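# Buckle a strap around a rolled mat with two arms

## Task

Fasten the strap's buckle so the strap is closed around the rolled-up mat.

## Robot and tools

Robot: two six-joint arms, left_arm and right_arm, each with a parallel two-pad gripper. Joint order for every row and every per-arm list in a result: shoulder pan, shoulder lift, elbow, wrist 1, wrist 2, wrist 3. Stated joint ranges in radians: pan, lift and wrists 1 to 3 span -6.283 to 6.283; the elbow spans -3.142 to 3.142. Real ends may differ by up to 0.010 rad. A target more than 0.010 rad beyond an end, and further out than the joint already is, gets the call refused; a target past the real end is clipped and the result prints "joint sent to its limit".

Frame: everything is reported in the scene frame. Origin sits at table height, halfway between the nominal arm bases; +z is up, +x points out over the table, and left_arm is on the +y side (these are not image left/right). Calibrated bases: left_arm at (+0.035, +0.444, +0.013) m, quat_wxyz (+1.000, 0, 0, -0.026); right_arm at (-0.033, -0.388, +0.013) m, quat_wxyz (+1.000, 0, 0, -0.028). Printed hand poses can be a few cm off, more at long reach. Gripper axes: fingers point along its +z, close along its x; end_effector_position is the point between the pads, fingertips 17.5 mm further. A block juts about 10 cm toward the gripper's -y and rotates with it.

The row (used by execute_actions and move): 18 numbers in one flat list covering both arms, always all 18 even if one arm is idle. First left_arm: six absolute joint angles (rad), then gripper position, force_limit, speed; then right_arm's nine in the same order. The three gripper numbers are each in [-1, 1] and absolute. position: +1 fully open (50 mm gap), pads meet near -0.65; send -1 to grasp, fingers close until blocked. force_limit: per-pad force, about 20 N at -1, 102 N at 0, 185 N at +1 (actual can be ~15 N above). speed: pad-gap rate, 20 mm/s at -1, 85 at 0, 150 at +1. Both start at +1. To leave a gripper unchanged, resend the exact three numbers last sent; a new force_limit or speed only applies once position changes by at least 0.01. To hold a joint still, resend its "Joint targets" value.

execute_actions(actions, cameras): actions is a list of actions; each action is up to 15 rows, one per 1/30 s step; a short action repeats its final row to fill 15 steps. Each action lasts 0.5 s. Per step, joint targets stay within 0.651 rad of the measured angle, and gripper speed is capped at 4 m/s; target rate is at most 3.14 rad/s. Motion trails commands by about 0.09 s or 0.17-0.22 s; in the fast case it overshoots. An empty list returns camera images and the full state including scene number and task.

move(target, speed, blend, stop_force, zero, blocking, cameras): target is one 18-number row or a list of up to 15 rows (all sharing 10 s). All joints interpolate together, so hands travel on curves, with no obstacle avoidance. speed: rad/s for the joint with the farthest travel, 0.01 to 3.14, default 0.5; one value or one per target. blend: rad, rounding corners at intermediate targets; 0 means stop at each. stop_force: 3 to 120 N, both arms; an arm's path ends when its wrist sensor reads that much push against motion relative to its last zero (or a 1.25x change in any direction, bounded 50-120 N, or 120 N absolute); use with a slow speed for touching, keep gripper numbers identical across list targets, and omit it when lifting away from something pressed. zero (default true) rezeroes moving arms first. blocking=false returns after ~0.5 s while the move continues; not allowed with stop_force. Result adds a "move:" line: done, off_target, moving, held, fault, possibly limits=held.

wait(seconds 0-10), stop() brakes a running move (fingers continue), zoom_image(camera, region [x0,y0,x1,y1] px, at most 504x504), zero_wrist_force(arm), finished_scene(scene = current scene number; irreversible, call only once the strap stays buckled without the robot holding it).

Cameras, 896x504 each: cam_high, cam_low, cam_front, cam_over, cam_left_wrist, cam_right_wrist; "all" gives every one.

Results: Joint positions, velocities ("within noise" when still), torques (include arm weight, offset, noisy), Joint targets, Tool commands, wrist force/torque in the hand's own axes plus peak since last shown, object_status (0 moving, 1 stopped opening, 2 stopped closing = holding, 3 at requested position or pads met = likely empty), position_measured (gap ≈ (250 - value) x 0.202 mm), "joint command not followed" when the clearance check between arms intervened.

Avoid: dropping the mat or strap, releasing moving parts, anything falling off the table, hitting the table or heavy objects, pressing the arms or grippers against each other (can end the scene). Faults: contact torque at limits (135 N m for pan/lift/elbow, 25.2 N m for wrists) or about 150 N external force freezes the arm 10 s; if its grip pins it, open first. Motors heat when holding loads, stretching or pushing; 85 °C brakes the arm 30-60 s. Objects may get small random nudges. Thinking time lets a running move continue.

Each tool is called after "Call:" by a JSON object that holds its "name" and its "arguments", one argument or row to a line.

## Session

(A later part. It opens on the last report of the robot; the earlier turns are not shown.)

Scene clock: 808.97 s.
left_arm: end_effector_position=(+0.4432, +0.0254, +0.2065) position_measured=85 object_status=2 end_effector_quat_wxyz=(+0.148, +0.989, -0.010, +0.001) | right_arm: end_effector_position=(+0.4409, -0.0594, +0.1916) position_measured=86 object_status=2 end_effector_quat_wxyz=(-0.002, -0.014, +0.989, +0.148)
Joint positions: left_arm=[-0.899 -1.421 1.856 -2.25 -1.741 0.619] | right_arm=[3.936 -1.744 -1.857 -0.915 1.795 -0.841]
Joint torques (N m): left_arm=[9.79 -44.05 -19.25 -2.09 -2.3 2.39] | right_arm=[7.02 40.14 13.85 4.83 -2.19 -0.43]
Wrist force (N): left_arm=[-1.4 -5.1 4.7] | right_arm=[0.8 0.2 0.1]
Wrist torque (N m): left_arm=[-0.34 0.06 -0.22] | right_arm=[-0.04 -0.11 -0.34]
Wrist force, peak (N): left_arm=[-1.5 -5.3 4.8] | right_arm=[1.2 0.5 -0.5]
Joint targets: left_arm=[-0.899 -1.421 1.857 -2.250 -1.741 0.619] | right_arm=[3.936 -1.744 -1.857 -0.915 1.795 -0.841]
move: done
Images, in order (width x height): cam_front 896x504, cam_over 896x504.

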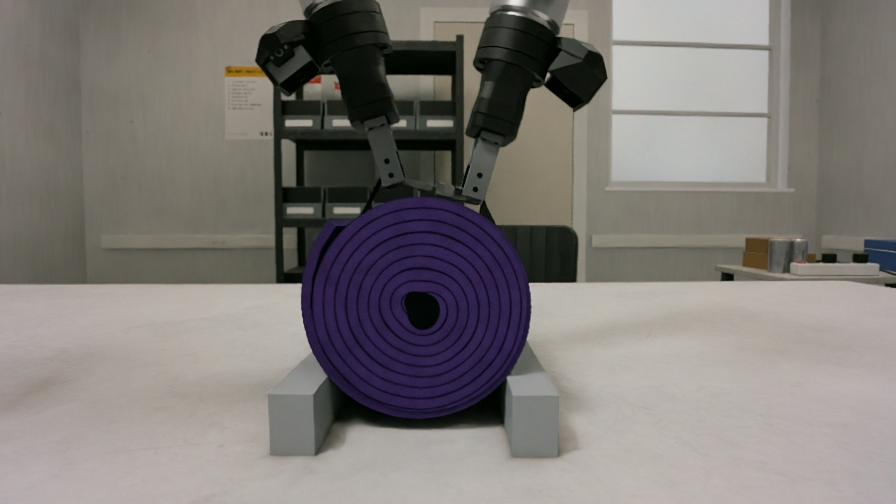

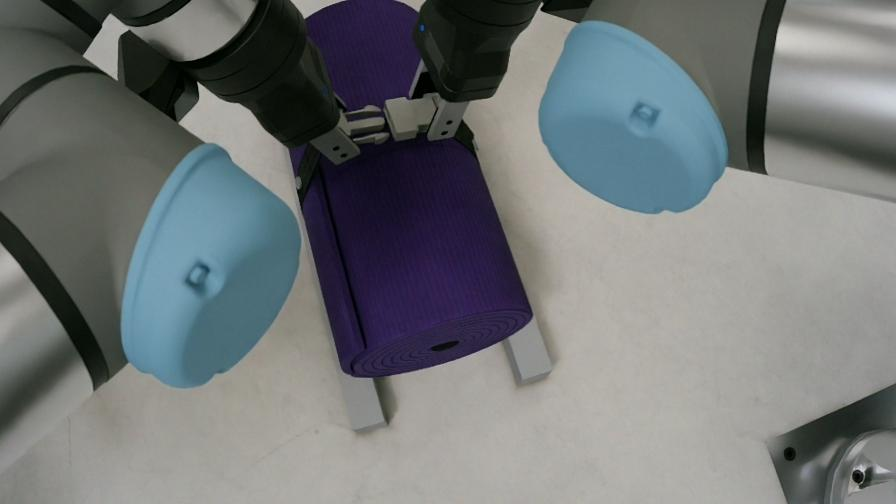

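Call:
{"name": "move", "arguments": {
  "target": [
    [-0.8975,-1.4194,1.8540,-2.2492,-1.7419,0.6204,-1,-0.6,-0.9,3.9355,-1.7439,-1.8572,-0.9150,1.7948,-0.8407,-1,-0.5,-0.9],
    [-0.9143,-1.3946,1.8336,-2.2564,-1.7378,0.6038,-1,-0.6,-0.9,3.9355,-1.7439,-1.8572,-0.9150,1.7948,-0.8407,-1,-0.5,-0.9]
  ],
  "speed": 0.02,
  "stop_force": 10,
  "cameras": ["cam_over","cam_front"]
}}

Call:
{"name": "zoom_image", "arguments": {
  "camera": "cam_over",
  "region": [330, 85, 420, 155]
}}

Call:
{"name": "zoom_image", "arguments": {
  "camera": "cam_front",
  "region": [385, 165, 475, 215]
}}

Scene clock: 818.53 s.
left_arm: end_effector_position=(+0.4443, +0.0196, +0.2053) position_measured=85 object_status=2 end_effector_quat_wxyz=(+0.148, +0.989, -0.010, +0.002) | right_arm: end_effector_position=(+0.4408, -0.0594, +0.1916) position_measured=86 object_status=2 end_effector_quat_wxyz=(-0.002, -0.014, +0.989, +0.148)
Joint positions: left_arm=[-0.904 -1.41 1.846 -2.252 -1.74 0.614] | right_arm=[3.936 -1.744 -1.857 -0.915 1.795 -0.841]
Joint torques (N m): left_arm=[7.26 -43.27 -21.44 -3.57 -3.29 2.65] | right_arm=[6.4 40.42 34.76 6.59 5 -0.41]
Wrist force (N): left_arm=[-3.4 -14.3 -0.4] | right_arm=[0.6 -10.3 -2.4]
Wrist torque (N m): left_arm=[-0.35 0.05 -0.21] | right_arm=[-0.19 -0.11 -0.30]
Wrist force, peak (N): left_arm=[-2.6 -19.7 -1.3] | right_arm=[0.2 -17.0 -1.8]
Joint targets: left_arm=[-0.904 -1.410 1.846 -2.252 -1.740 0.614] | right_arm=[3.936 -1.744 -1.857 -0.915 1.795 -0.841]
move: contact (left_arm); path passed 1 of 2 targets; left_arm: the shoulder lift is farthest, 0.015 rad from its target
Images, in order (width x height): cam_front 896x504, cam_over 896x504.

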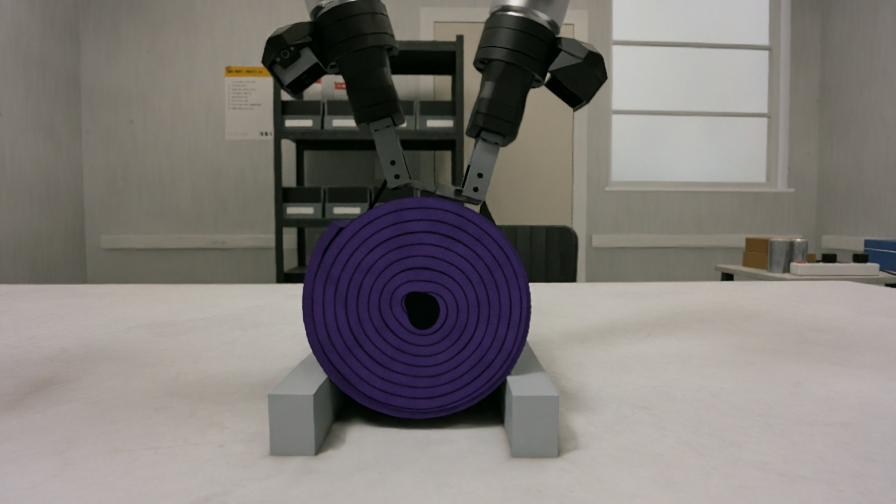

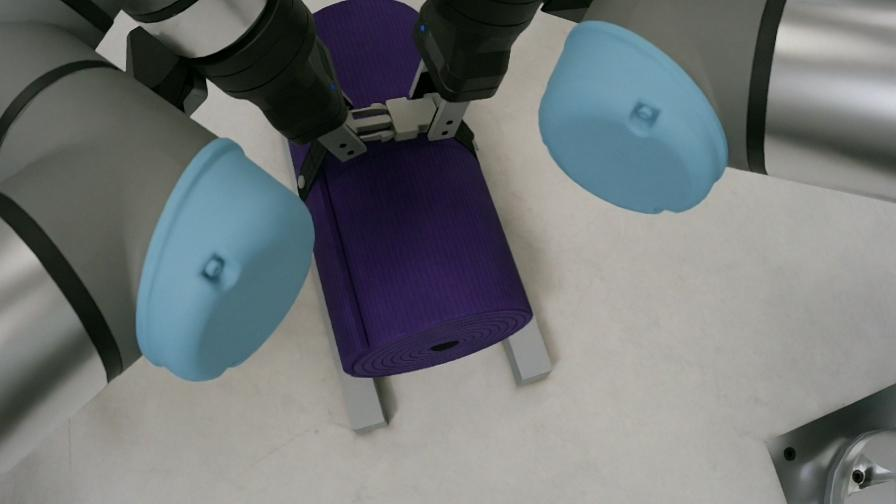

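Scaled by 5.600.

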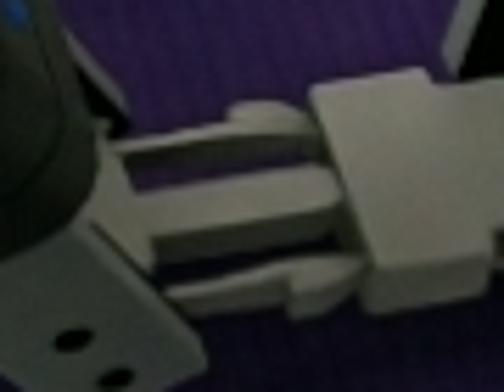

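Scaled by 5.600.

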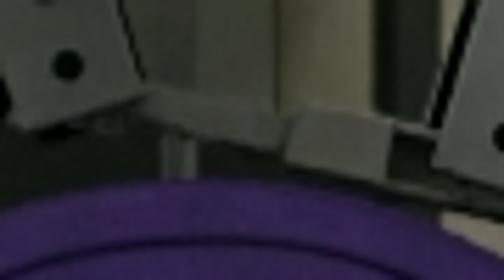

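Call:
{"name": "move", "arguments": {
  "target": [-0.9143,-1.3946,1.8336,-2.2564,-1.7378,0.6038,-1,-0.6,-0.9,3.9355,-1.7439,-1.8572,-0.9150,1.7948,-0.8407,-1,-0.5,-0.9],
  "speed": 0.02,
  "stop_force": 20,
  "cameras": ["cam_over","cam_front"]
}}

Call:
{"name": "zoom_image", "arguments": {
  "camera": "cam_over",
  "region": [330, 85, 420, 155]
}}

Call:
{"name": "zoom_image", "arguments": {
  "camera": "cam_front",
  "region": [385, 165, 475, 215]
}}

Scene clock: 823.97 s.
left_arm: end_effector_position=(+0.4440, +0.0107, +0.2035) position_measured=85 object_status=2 end_effector_quat_wxyz=(+0.148, +0.989, -0.010, +0.002) | right_arm: end_effector_position=(+0.4409, -0.0594, +0.1916) position_measured=86 object_status=2 end_effector_quat_wxyz=(-0.002, -0.014, +0.989, +0.148)
Joint positions: left_arm=[-0.914 -1.395 1.834 -2.256 -1.738 0.604] | right_arm=[3.936 -1.744 -1.857 -0.915 1.795 -0.841]
Joint torques (N m): left_arm=[8.97 -43.81 -20.86 -3.88 0.35 2.17] | right_arm=[-3.83 36.87 15.54 5.64 4.62 -0.33]
Wrist force (N): left_arm=[-4.9 -11.7 1.3] | right_arm=[-0.5 -7.1 -0.2]
Wrist torque (N m): left_arm=[-0.42 0.09 -0.18] | right_arm=[-0.22 -0.26 -0.24]
Wrist force, peak (N): left_arm=[-2.6 -20.3 -1.5] | right_arm=[0.1 -17.1 -1.4]
Joint targets: left_arm=[-0.914 -1.395 1.834 -2.256 -1.738 0.604] | right_arm=[3.936 -1.744 -1.857 -0.915 1.795 -0.841]
move: done
Images, in order (width x height): cam_front 896x504, cam_over 896x504.

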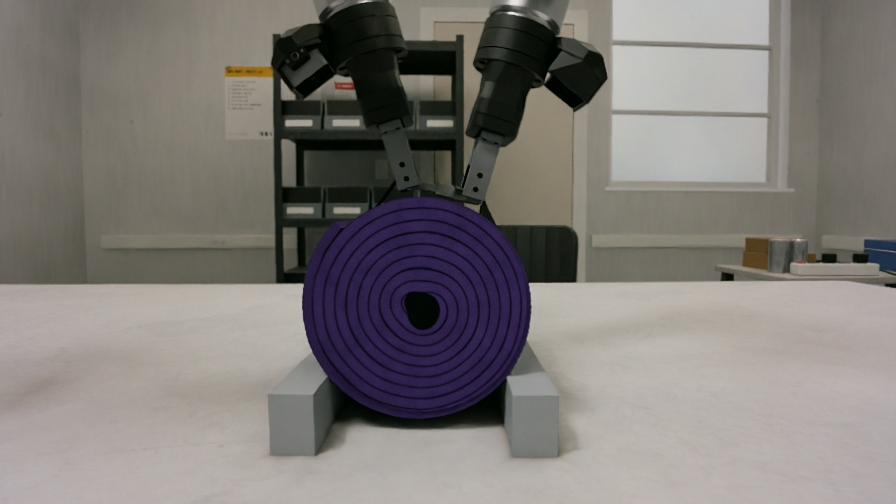

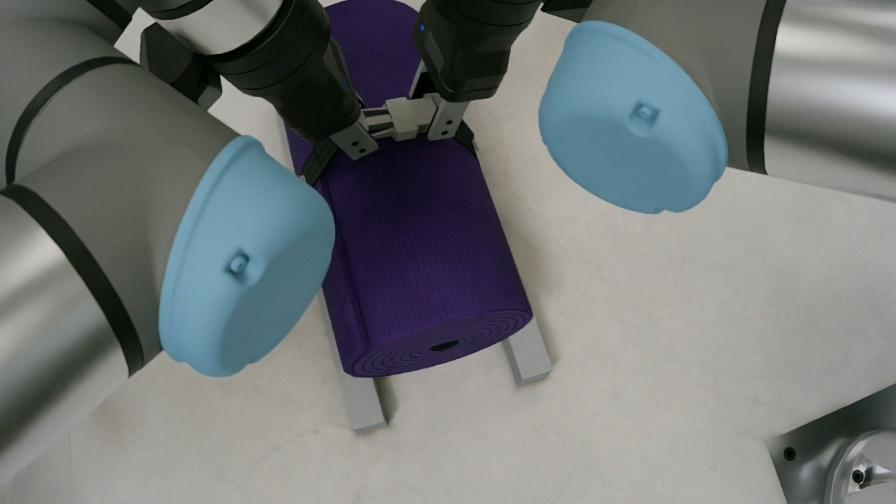

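Scaled by 5.600.

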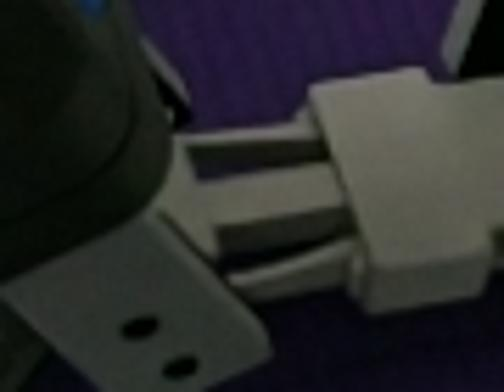

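Scaled by 5.600.

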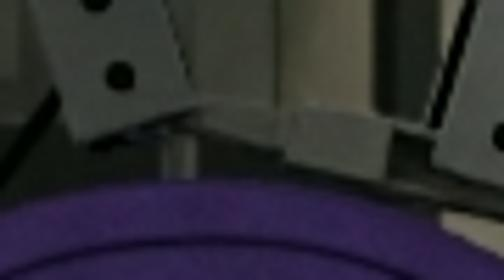

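Call:
{"name": "move", "arguments": {
  "target": [-0.9304,-1.3695,1.8121,-2.2625,-1.7338,0.5880,-1,-0.6,-0.9,3.9355,-1.7439,-1.8572,-0.9150,1.7948,-0.8407,-1,-0.5,-0.9],
  "speed": 0.02,
  "stop_force": 28,
  "cameras": ["cam_over","cam_front"]
}}

Call:
{"name": "zoom_image", "arguments": {
  "camera": "cam_over",
  "region": [330, 85, 420, 155]
}}

Call:
{"name": "zoom_image", "arguments": {
  "camera": "cam_front",
  "region": [385, 165, 475, 215]
}}

Scene clock: 830.07 s.
left_arm: end_effector_position=(+0.4437, -0.0040, +0.2005) position_measured=85 object_status=2 end_effector_quat_wxyz=(+0.148, +0.989, -0.010, +0.002) | right_arm: end_effector_position=(+0.4409, -0.0594, +0.1916) position_measured=86 object_status=2 end_effector_quat_wxyz=(-0.002, -0.014, +0.989, +0.148)
Joint positions: left_arm=[-0.93 -1.369 1.812 -2.263 -1.734 0.588] | right_arm=[3.935 -1.744 -1.857 -0.915 1.795 -0.841]
Joint torques (N m): left_arm=[7.65 -45.99 -21.34 -4.69 -1.94 2.42] | right_arm=[7.5 30.18 22.95 4.74 4.34 -0.36]
Wrist force (N): left_arm=[-4.0 -13.6 0.7] | right_arm=[0.7 -6.9 -0.8]
Wrist torque (N m): left_arm=[-0.44 0.08 -0.20] | right_arm=[-0.24 -0.21 -0.31]
Wrist force, peak (N): left_arm=[-5.5 -15.7 0.3] | right_arm=[-1.3 -10.8 -0.5]
Joint targets: left_arm=[-0.930 -1.369 1.812 -2.263 -1.734 0.588] | right_arm=[3.936 -1.744 -1.857 -0.915 1.795 -0.841]
move: done
Images, in order (width x height): cam_front 896x504, cam_over 896x504.

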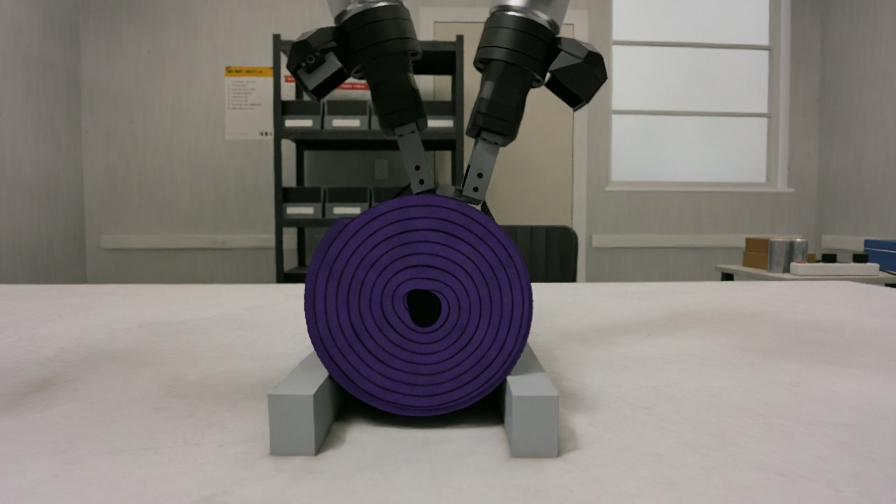

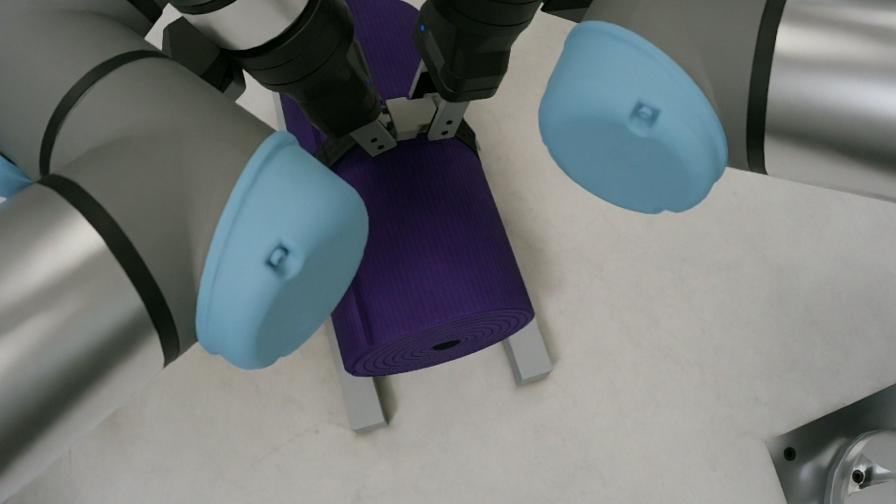

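Scaled by 5.600.

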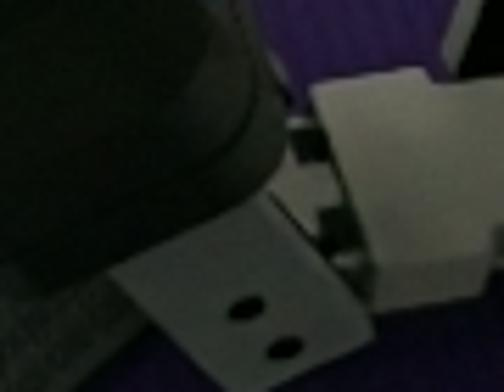

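Scaled by 5.600.

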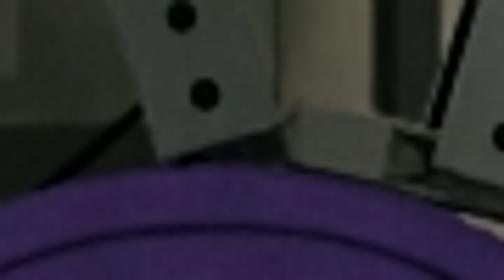

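Call:
{"name": "wait", "arguments": {
  "seconds": 0.1,
  "cameras": ["cam_right_wrist","cam_low","cam_left_wrist","cam_high"]
}}

Call:
{"name": "zoom_image", "arguments": {
  "camera": "cam_high",
  "region": [400, 180, 510, 250]
}}

Call:
{"name": "zoom_image", "arguments": {
  "camera": "cam_left_wrist",
  "region": [370, 240, 590, 360]
}}

Scene clock: 843.53 s.
left_arm: end_effector_position=(+0.4437, -0.0040, +0.2004) position_measured=85 object_status=2 end_effector_quat_wxyz=(+0.148, +0.989, -0.010, +0.002) | right_arm: end_effector_position=(+0.4409, -0.0594, +0.1916) position_measured=86 object_status=2 end_effector_quat_wxyz=(-0.002, -0.014, +0.989, +0.148)
Joint positions: left_arm=[-0.93 -1.37 1.812 -2.262 -1.734 0.588] | right_arm=[3.936 -1.744 -1.857 -0.915 1.795 -0.841]
Joint torques (N m): left_arm=[7.43 -44.87 -21.44 -4.21 -3.26 2.36] | right_arm=[9.61 26.17 29.96 5.91 3.85 -0.33]
Wrist force (N): left_arm=[-4.1 -13.7 0.6] | right_arm=[0.6 -6.9 -1.1]
Wrist torque (N m): left_arm=[-0.43 0.07 -0.20] | right_arm=[-0.23 -0.21 -0.30]
Wrist force, peak (N): left_arm=[-3.7 -14.1 1.8] | right_arm=[-0.1 -7.7 0.5]
Joint targets: left_arm=[-0.930 -1.369 1.812 -2.263 -1.734 0.588] | right_arm=[3.936 -1.744 -1.857 -0.915 1.795 -0.841]
Tool commands: left_gripper/position=-1.0 left_gripper/force_limit=-0.6 left_gripper/speed=-0.9 right_gripper/position=-1.0 right_gripper/force_limit=-0.5 right_gripper/speed=-0.9
wait: 0.10 s; at rest from the start
Images, in order (width x height): cam_high 896x504, cam_low 896x504, cam_left_wrist 896x504, cam_right_wrist 896x504.

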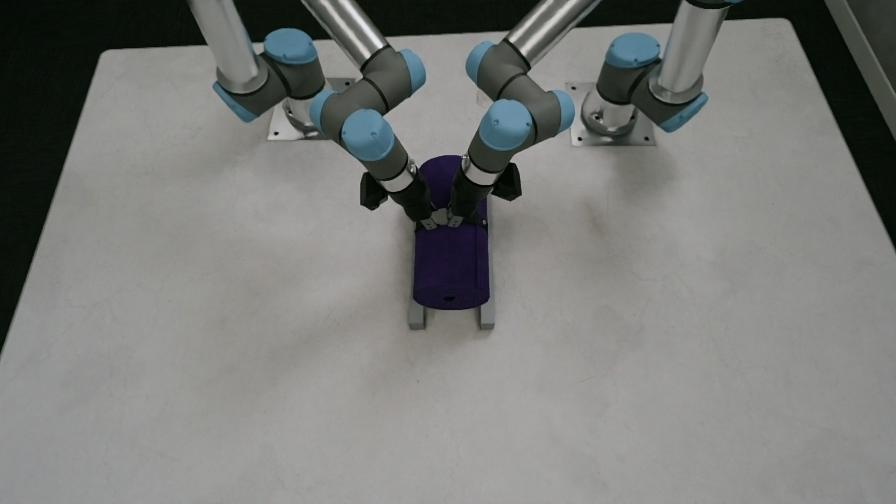

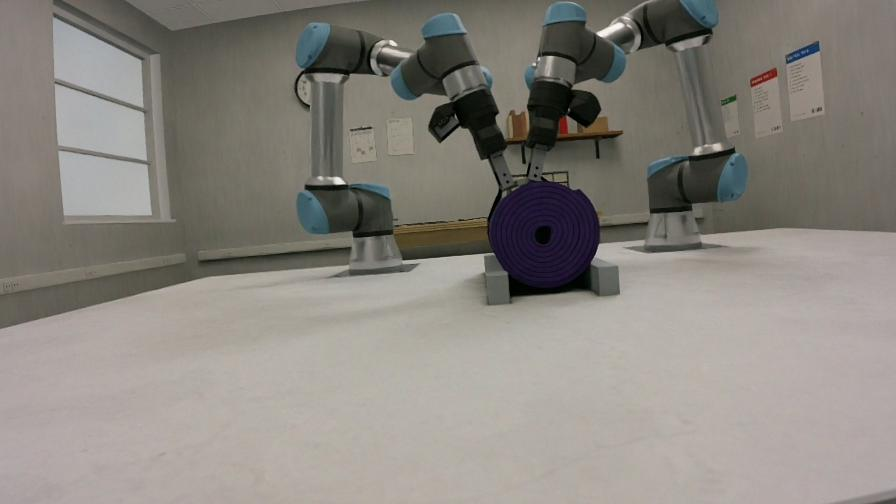

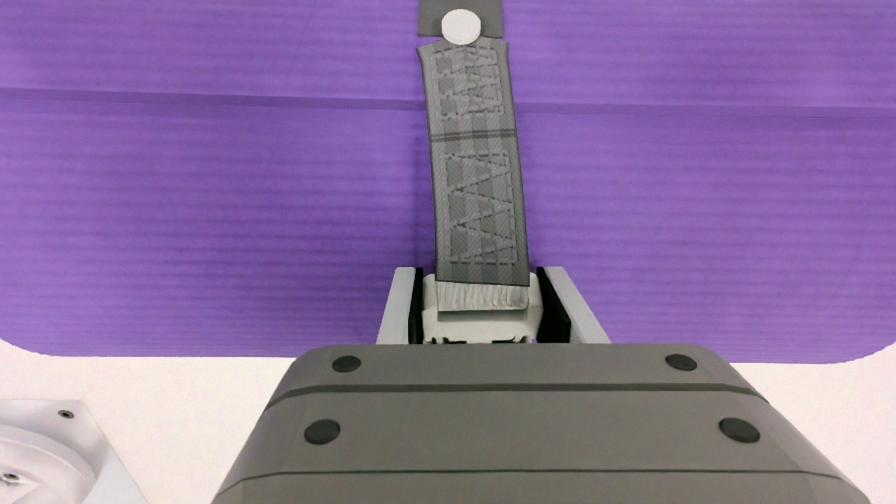

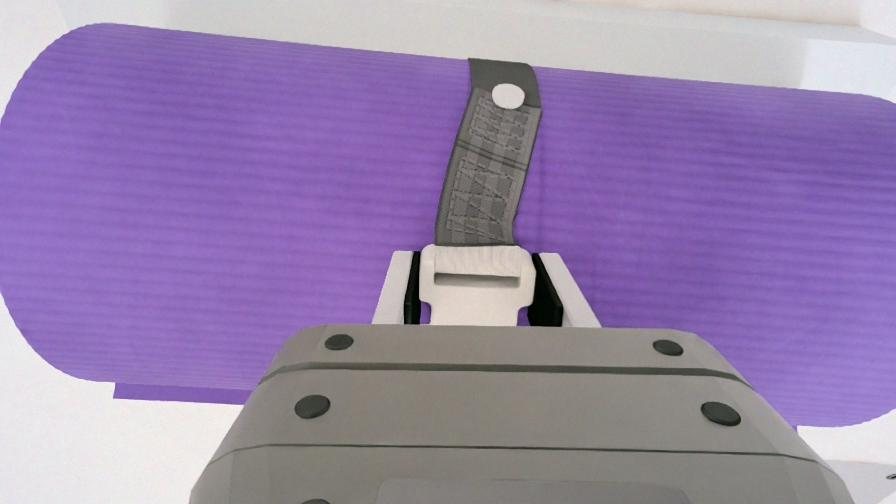

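Scaled by 4.582.

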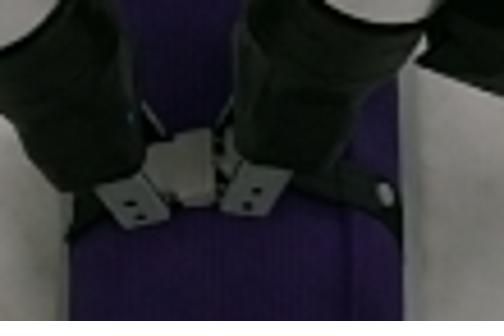

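Scaled by 2.291.

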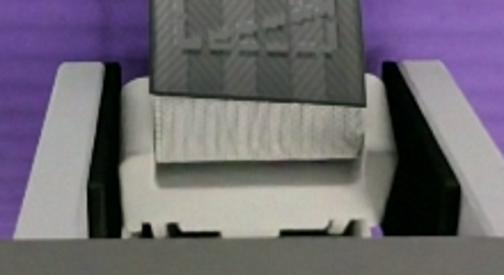

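Call:
{"name": "move", "arguments": {
  "target": [-0.9411,-1.3528,1.7978,-2.2665,-1.7311,0.5775,-1,-0.6,-0.9,3.9355,-1.7439,-1.8572,-0.9150,1.7948,-0.8407,-1,-0.5,-0.9],
  "speed": 0.015,
  "stop_force": 35,
  "cameras": ["cam_over","cam_front"]
}}

Call:
{"name": "zoom_image", "arguments": {
  "camera": "cam_over",
  "region": [330, 85, 420, 155]
}}

Call:
{"name": "zoom_image", "arguments": {
  "camera": "cam_front",
  "region": [385, 165, 475, 215]
}}

Scene clock: 851.53 s.
left_arm: end_effector_position=(+0.4434, -0.0110, +0.1988) position_measured=85 object_status=2 end_effector_quat_wxyz=(+0.148, +0.989, -0.010, +0.002) | right_arm: end_effector_position=(+0.4409, -0.0594, +0.1915) position_measured=86 object_status=2 end_effector_quat_wxyz=(-0.002, -0.014, +0.989, +0.148)
Joint positions: left_arm=[-0.938 -1.357 1.802 -2.265 -1.732 0.58] | right_arm=[3.935 -1.744 -1.857 -0.915 1.795 -0.841]
Joint torques (N m): left_arm=[-5.12 -39.53 -28.5 -9.14 -6.88 2.69] | right_arm=[27.8 36.23 31.31 11.75 11.14 -0.39]
Wrist force (N): left_arm=[-7.6 -45.5 -17.2] | right_arm=[-1.1 -41.5 -3.1]
Wrist torque (N m): left_arm=[-0.58 0.17 -0.40] | right_arm=[0.14 -0.28 0.05]
Wrist force, peak (N): left_arm=[-7.3 -48.4 -18.2] | right_arm=[-1.4 -44.5 -1.9]
Joint targets: left_arm=[-0.938 -1.357 1.802 -2.265 -1.732 0.580] | right_arm=[3.936 -1.744 -1.857 -0.915 1.795 -0.841]
move: contact (left_arm)
Images, in order (width x height): cam_front 896x504, cam_over 896x504.

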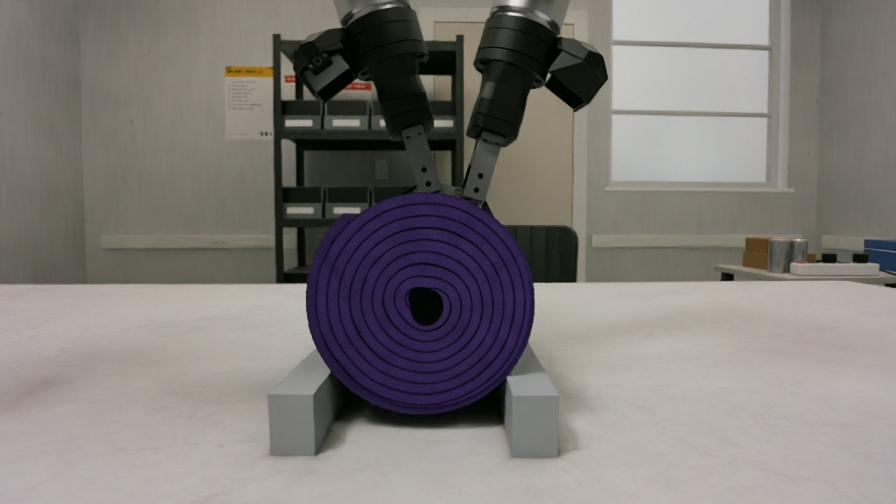

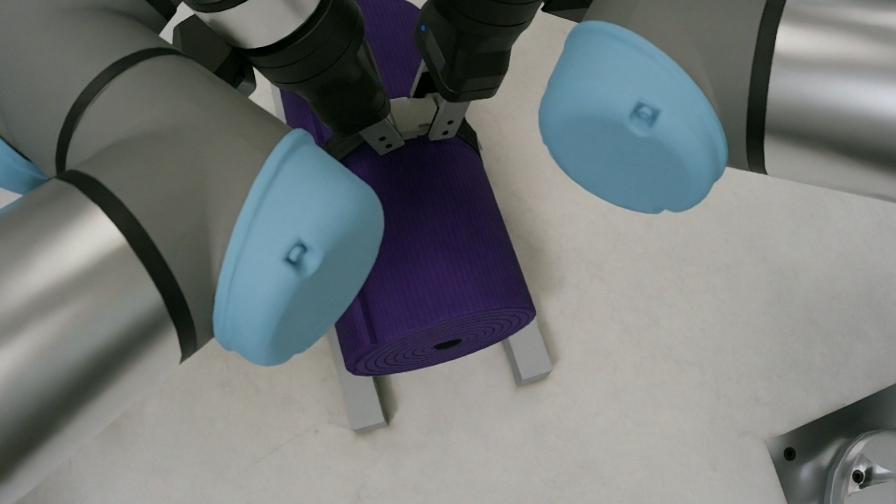

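Scaled by 5.600.

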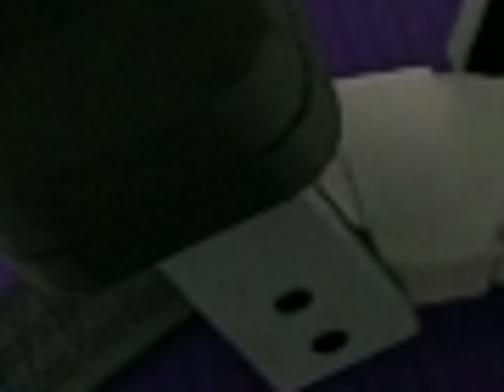

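Scaled by 5.600.

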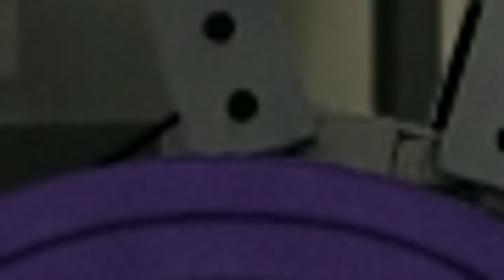

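Call:
{"name": "move", "arguments": {
  "target": [-0.9326,-1.3661,1.8092,-2.2633,-1.7333,0.5859,-1,-0.6,-0.9,3.9355,-1.7439,-1.8572,-0.9150,1.7948,-0.8407,-1,-0.5,-0.9],
  "speed": 0.015,
  "stop_force": 25,
  "zero": false,
  "cameras": ["cam_over","cam_front","cam_high"]
}}

Call:
{"name": "zoom_image", "arguments": {
  "camera": "cam_over",
  "region": [360, 80, 450, 150]
}}

Call:
{"name": "zoom_image", "arguments": {
  "camera": "cam_front",
  "region": [415, 170, 505, 220]
}}

Scene clock: 857.20 s.
left_arm: end_effector_position=(+0.4435, -0.0079, +0.1997) position_measured=85 object_status=2 end_effector_quat_wxyz=(+0.148, +0.989, -0.010, +0.001) | right_arm: end_effector_position=(+0.4408, -0.0592, +0.1918) position_measured=86 object_status=2 end_effector_quat_wxyz=(-0.002, -0.015, +0.989, +0.148)
Joint positions: left_arm=[-0.935 -1.363 1.807 -2.264 -1.733 0.584] | right_arm=[3.936 -1.744 -1.857 -0.915 1.795 -0.841]
Joint torques (N m): left_arm=[-1.81 -33.41 -29.94 -5.07 3.84 -2.56] | right_arm=[-15 29.97 6.21 -1.29 -4.99 -0.24]
Wrist force (N): left_arm=[-4.9 8.0 11.1] | right_arm=[-0.9 19.6 1.5]
Wrist torque (N m): left_arm=[-0.28 0.13 -0.45] | right_arm=[0.15 -0.29 -0.12]
Wrist force, peak (N): left_arm=[-8.0 -45.9 -17.4] | right_arm=[-1.7 -42.4 -1.7]
Joint targets: left_arm=[-0.935 -1.363 1.807 -2.264 -1.733 0.584] | right_arm=[3.936 -1.744 -1.857 -0.915 1.795 -0.841]
move: contact (left_arm, right_arm)
Images, in order (width x height): cam_high 896x504, cam_front 896x504, cam_over 896x504.

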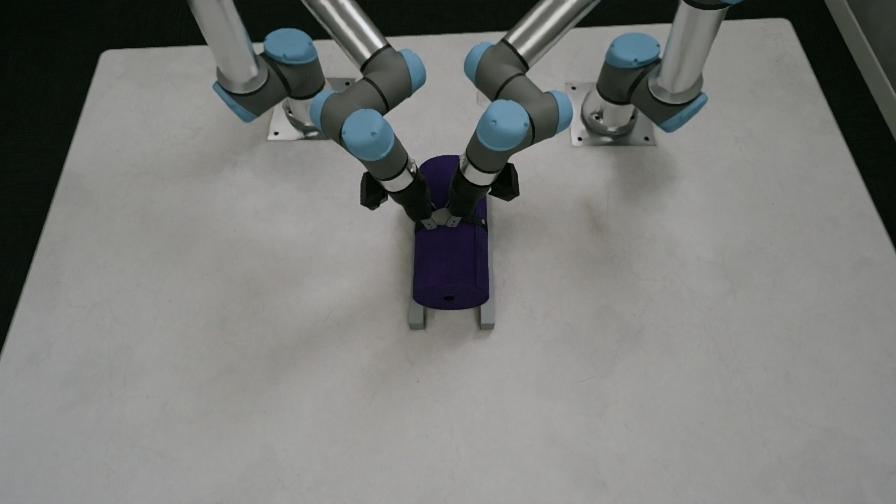

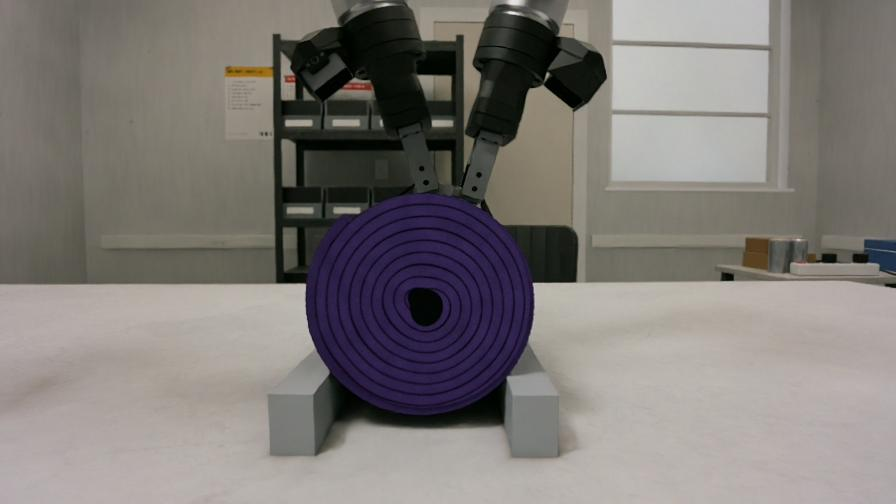

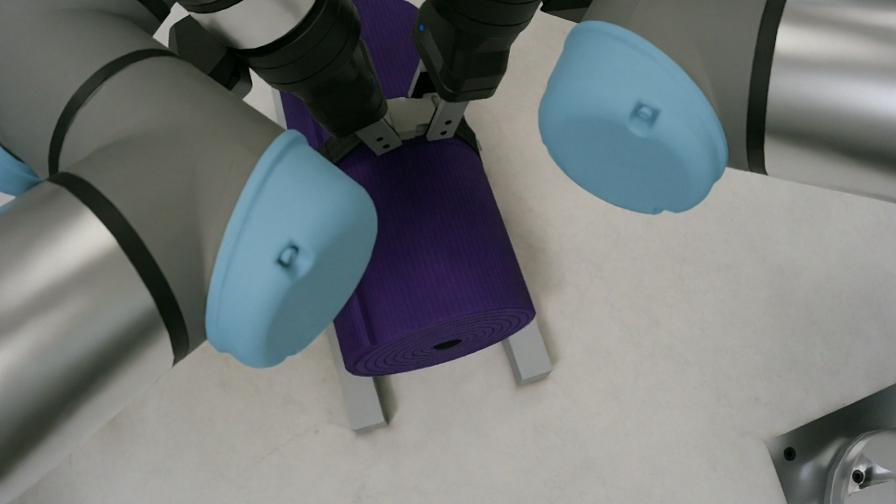

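Scaled by 5.600.

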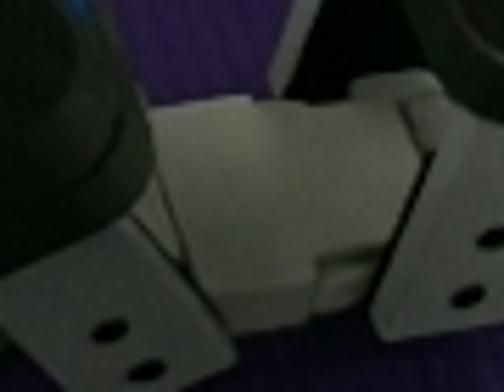

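Scaled by 5.600.

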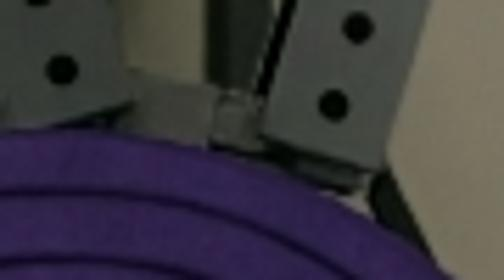

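Call:
{"name": "move", "arguments": {
  "target": [-0.9357,-1.3548,1.8137,-2.2796,-1.7325,0.5828,-1,-0.6,-0.9,3.9355,-1.7506,-1.8663,-0.8993,1.7948,-0.8407,-1,-0.5,-0.9],
  "speed": 0.02,
  "cameras": ["cam_front","cam_over"]
}}

Call:
{"name": "zoom_image", "arguments": {
  "camera": "cam_front",
  "region": [370, 150, 520, 240]
}}

Scene clock: 875.93 s.
left_arm: end_effector_position=(+0.4435, -0.0089, +0.1934) position_measured=85 object_status=2 end_effector_quat_wxyz=(+0.148, +0.989, -0.010, +0.001) | right_arm: end_effector_position=(+0.4409, -0.0595, +0.1854) position_measured=86 object_status=2 end_effector_quat_wxyz=(-0.002, -0.014, +0.989, +0.148)
Joint positions: left_arm=[-0.936 -1.355 1.814 -2.28 -1.732 0.583] | right_arm=[3.935 -1.751 -1.866 -0.899 1.795 -0.841]
Joint torques (N m): left_arm=[-8.54 -35.62 -23.72 -6.51 2.18 -2.64] | right_arm=[-6.04 22.19 14.16 1.49 -1.86 -0.18]
Wrist force (N): left_arm=[-7.0 -7.0 2.3] | right_arm=[-3.9 4.0 -2.9]
Wrist torque (N m): left_arm=[-0.33 0.10 -0.23] | right_arm=[-0.10 -0.37 -0.19]
Wrist force, peak (N): left_arm=[-4.5 8.1 12.9] | right_arm=[-1.2 20.0 1.5]
Joint targets: left_arm=[-0.936 -1.355 1.814 -2.280 -1.733 0.583] | right_arm=[3.936 -1.751 -1.866 -0.899 1.795 -0.841]
move: done
Images, in order (width x height): cam_front 896x504, cam_over 896x504.

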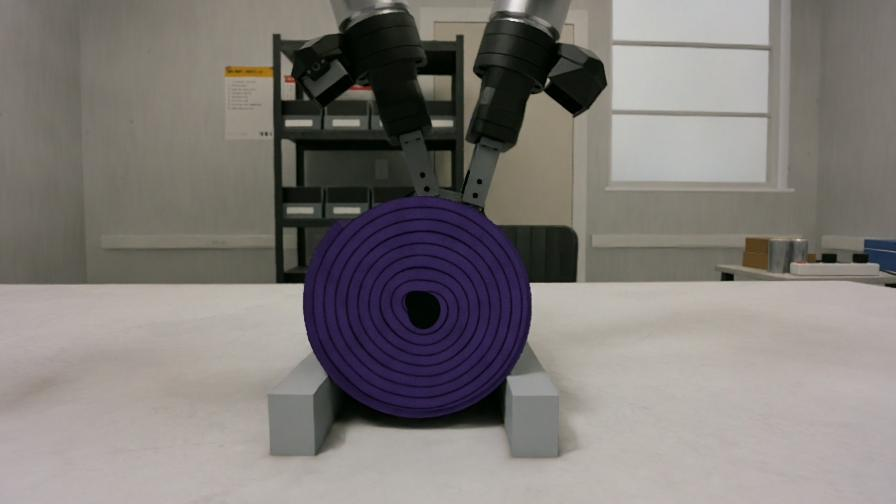

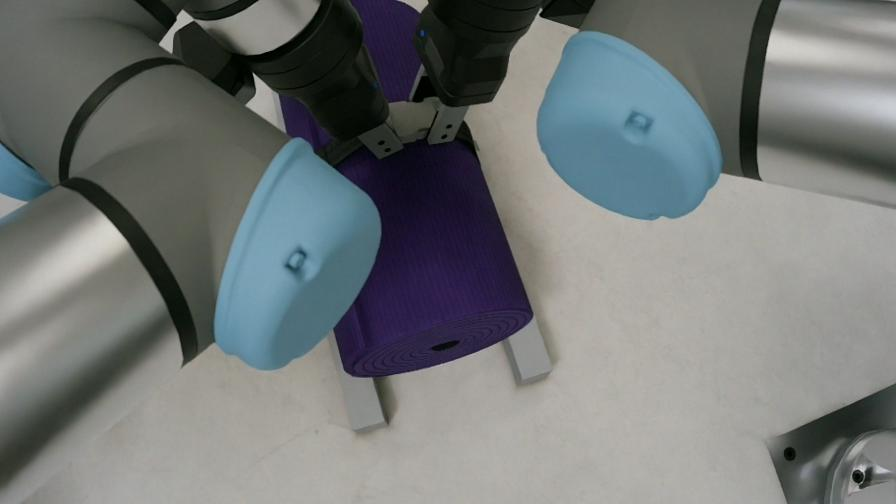

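Scaled by 3.360.

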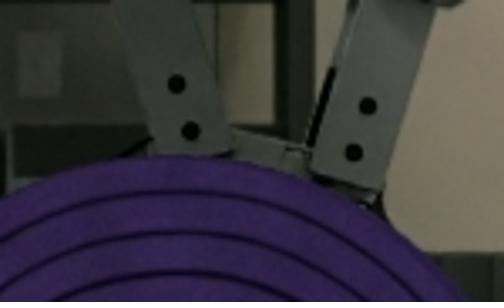

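Call:
{"name": "move", "arguments": {
  "target": [
    [-0.9357,-1.3548,1.8137,-2.2796,-1.7325,0.5828,1,-0.6,-0.9,3.9355,-1.7506,-1.8663,-0.8993,1.7948,-0.8407,-1,-0.5,-0.9],
    [-0.9234,-1.4099,1.7739,-2.1827,-1.7355,0.5948,1,-0.6,-0.9,3.9355,-1.7506,-1.8663,-0.8993,1.7948,-0.8407,-1,-0.5,-0.9]
  ],
  "speed": [0.05,0.08],
  "cameras": ["cam_front","cam_over","cam_left_wrist"]
}}

Call:
{"name": "zoom_image", "arguments": {
  "camera": "cam_front",
  "region": [370, 150, 520, 240]
}}

Call:
{"name": "zoom_image", "arguments": {
  "camera": "cam_left_wrist",
  "region": [330, 200, 630, 360]
}}

Scene clock: 897.17 s.
left_arm: end_effector_position=(+0.4436, +0.0029, +0.2319) position_measured=3 object_status=3 end_effector_quat_wxyz=(+0.148, +0.989, -0.010, +0.002) end_effector_velocity=(+0.001, -0.001, -0.002) end_effector_angular_velocity=(-0.001, +0.001, +0.000) | right_arm: end_effector_position=(+0.4408, -0.0594, +0.1855) position_measured=86 object_status=2 end_effector_quat_wxyz=(-0.002, -0.014, +0.989, +0.148)
Joint positions: left_arm=[-0.923 -1.41 1.774 -2.182 -1.736 0.595] | right_arm=[3.936 -1.751 -1.866 -0.899 1.795 -0.841]
Joint velocities: left_arm=[0.001 0.004 0.001 -0.005 -0.002 0] | right_arm=[within noise]
Joint torques (N m): left_arm=[2 -27.46 -17.98 -6.1 -1.88 1.09] | right_arm=[-10 28.52 14.15 3.92 -3.11 -0.14]
Wrist force (N): left_arm=[-1.8 -2.0 1.9] | right_arm=[-0.3 4.0 -1.6]
Wrist torque (N m): left_arm=[-0.20 0.14 -0.32] | right_arm=[-0.24 -0.02 -0.39]
Wrist force, peak (N): left_arm=[-7.7 -6.3 2.3] | right_arm=[-1.2 8.2 -4.4]
Joint targets: left_arm=[-0.923 -1.410 1.774 -2.183 -1.736 0.595] | right_arm=[3.936 -1.751 -1.866 -0.899 1.795 -0.841]
move: done
Images, in order (width x height): cam_front 896x504, cam_over 896x504, cam_left_wrist 896x504.

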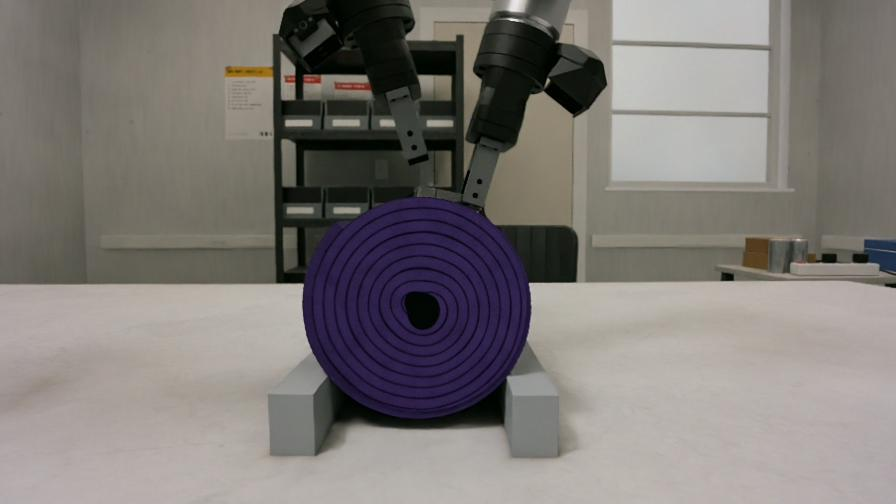

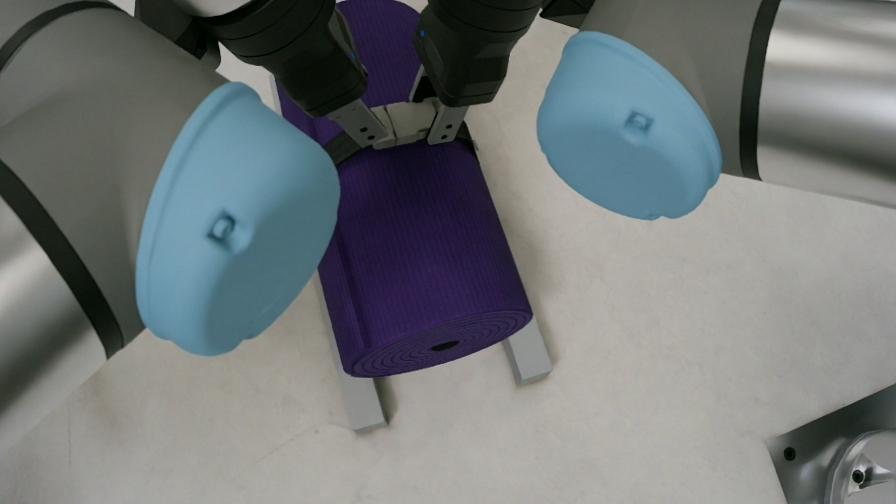

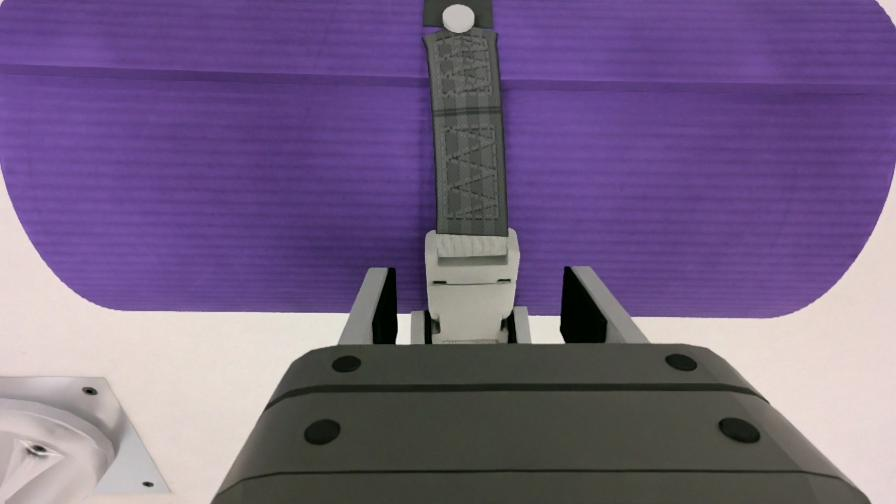

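Scaled by 3.360.

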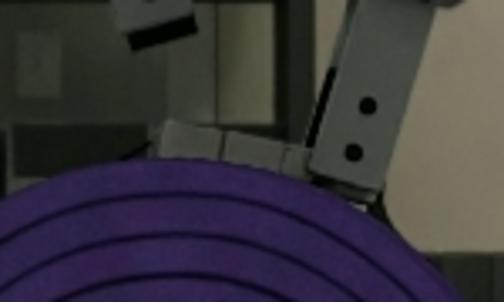

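Scaled by 1.680.

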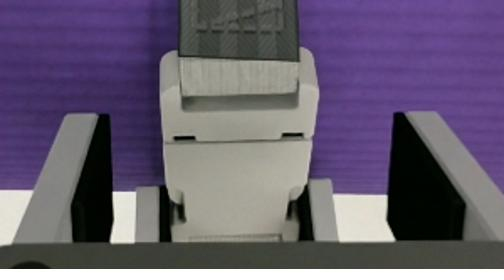

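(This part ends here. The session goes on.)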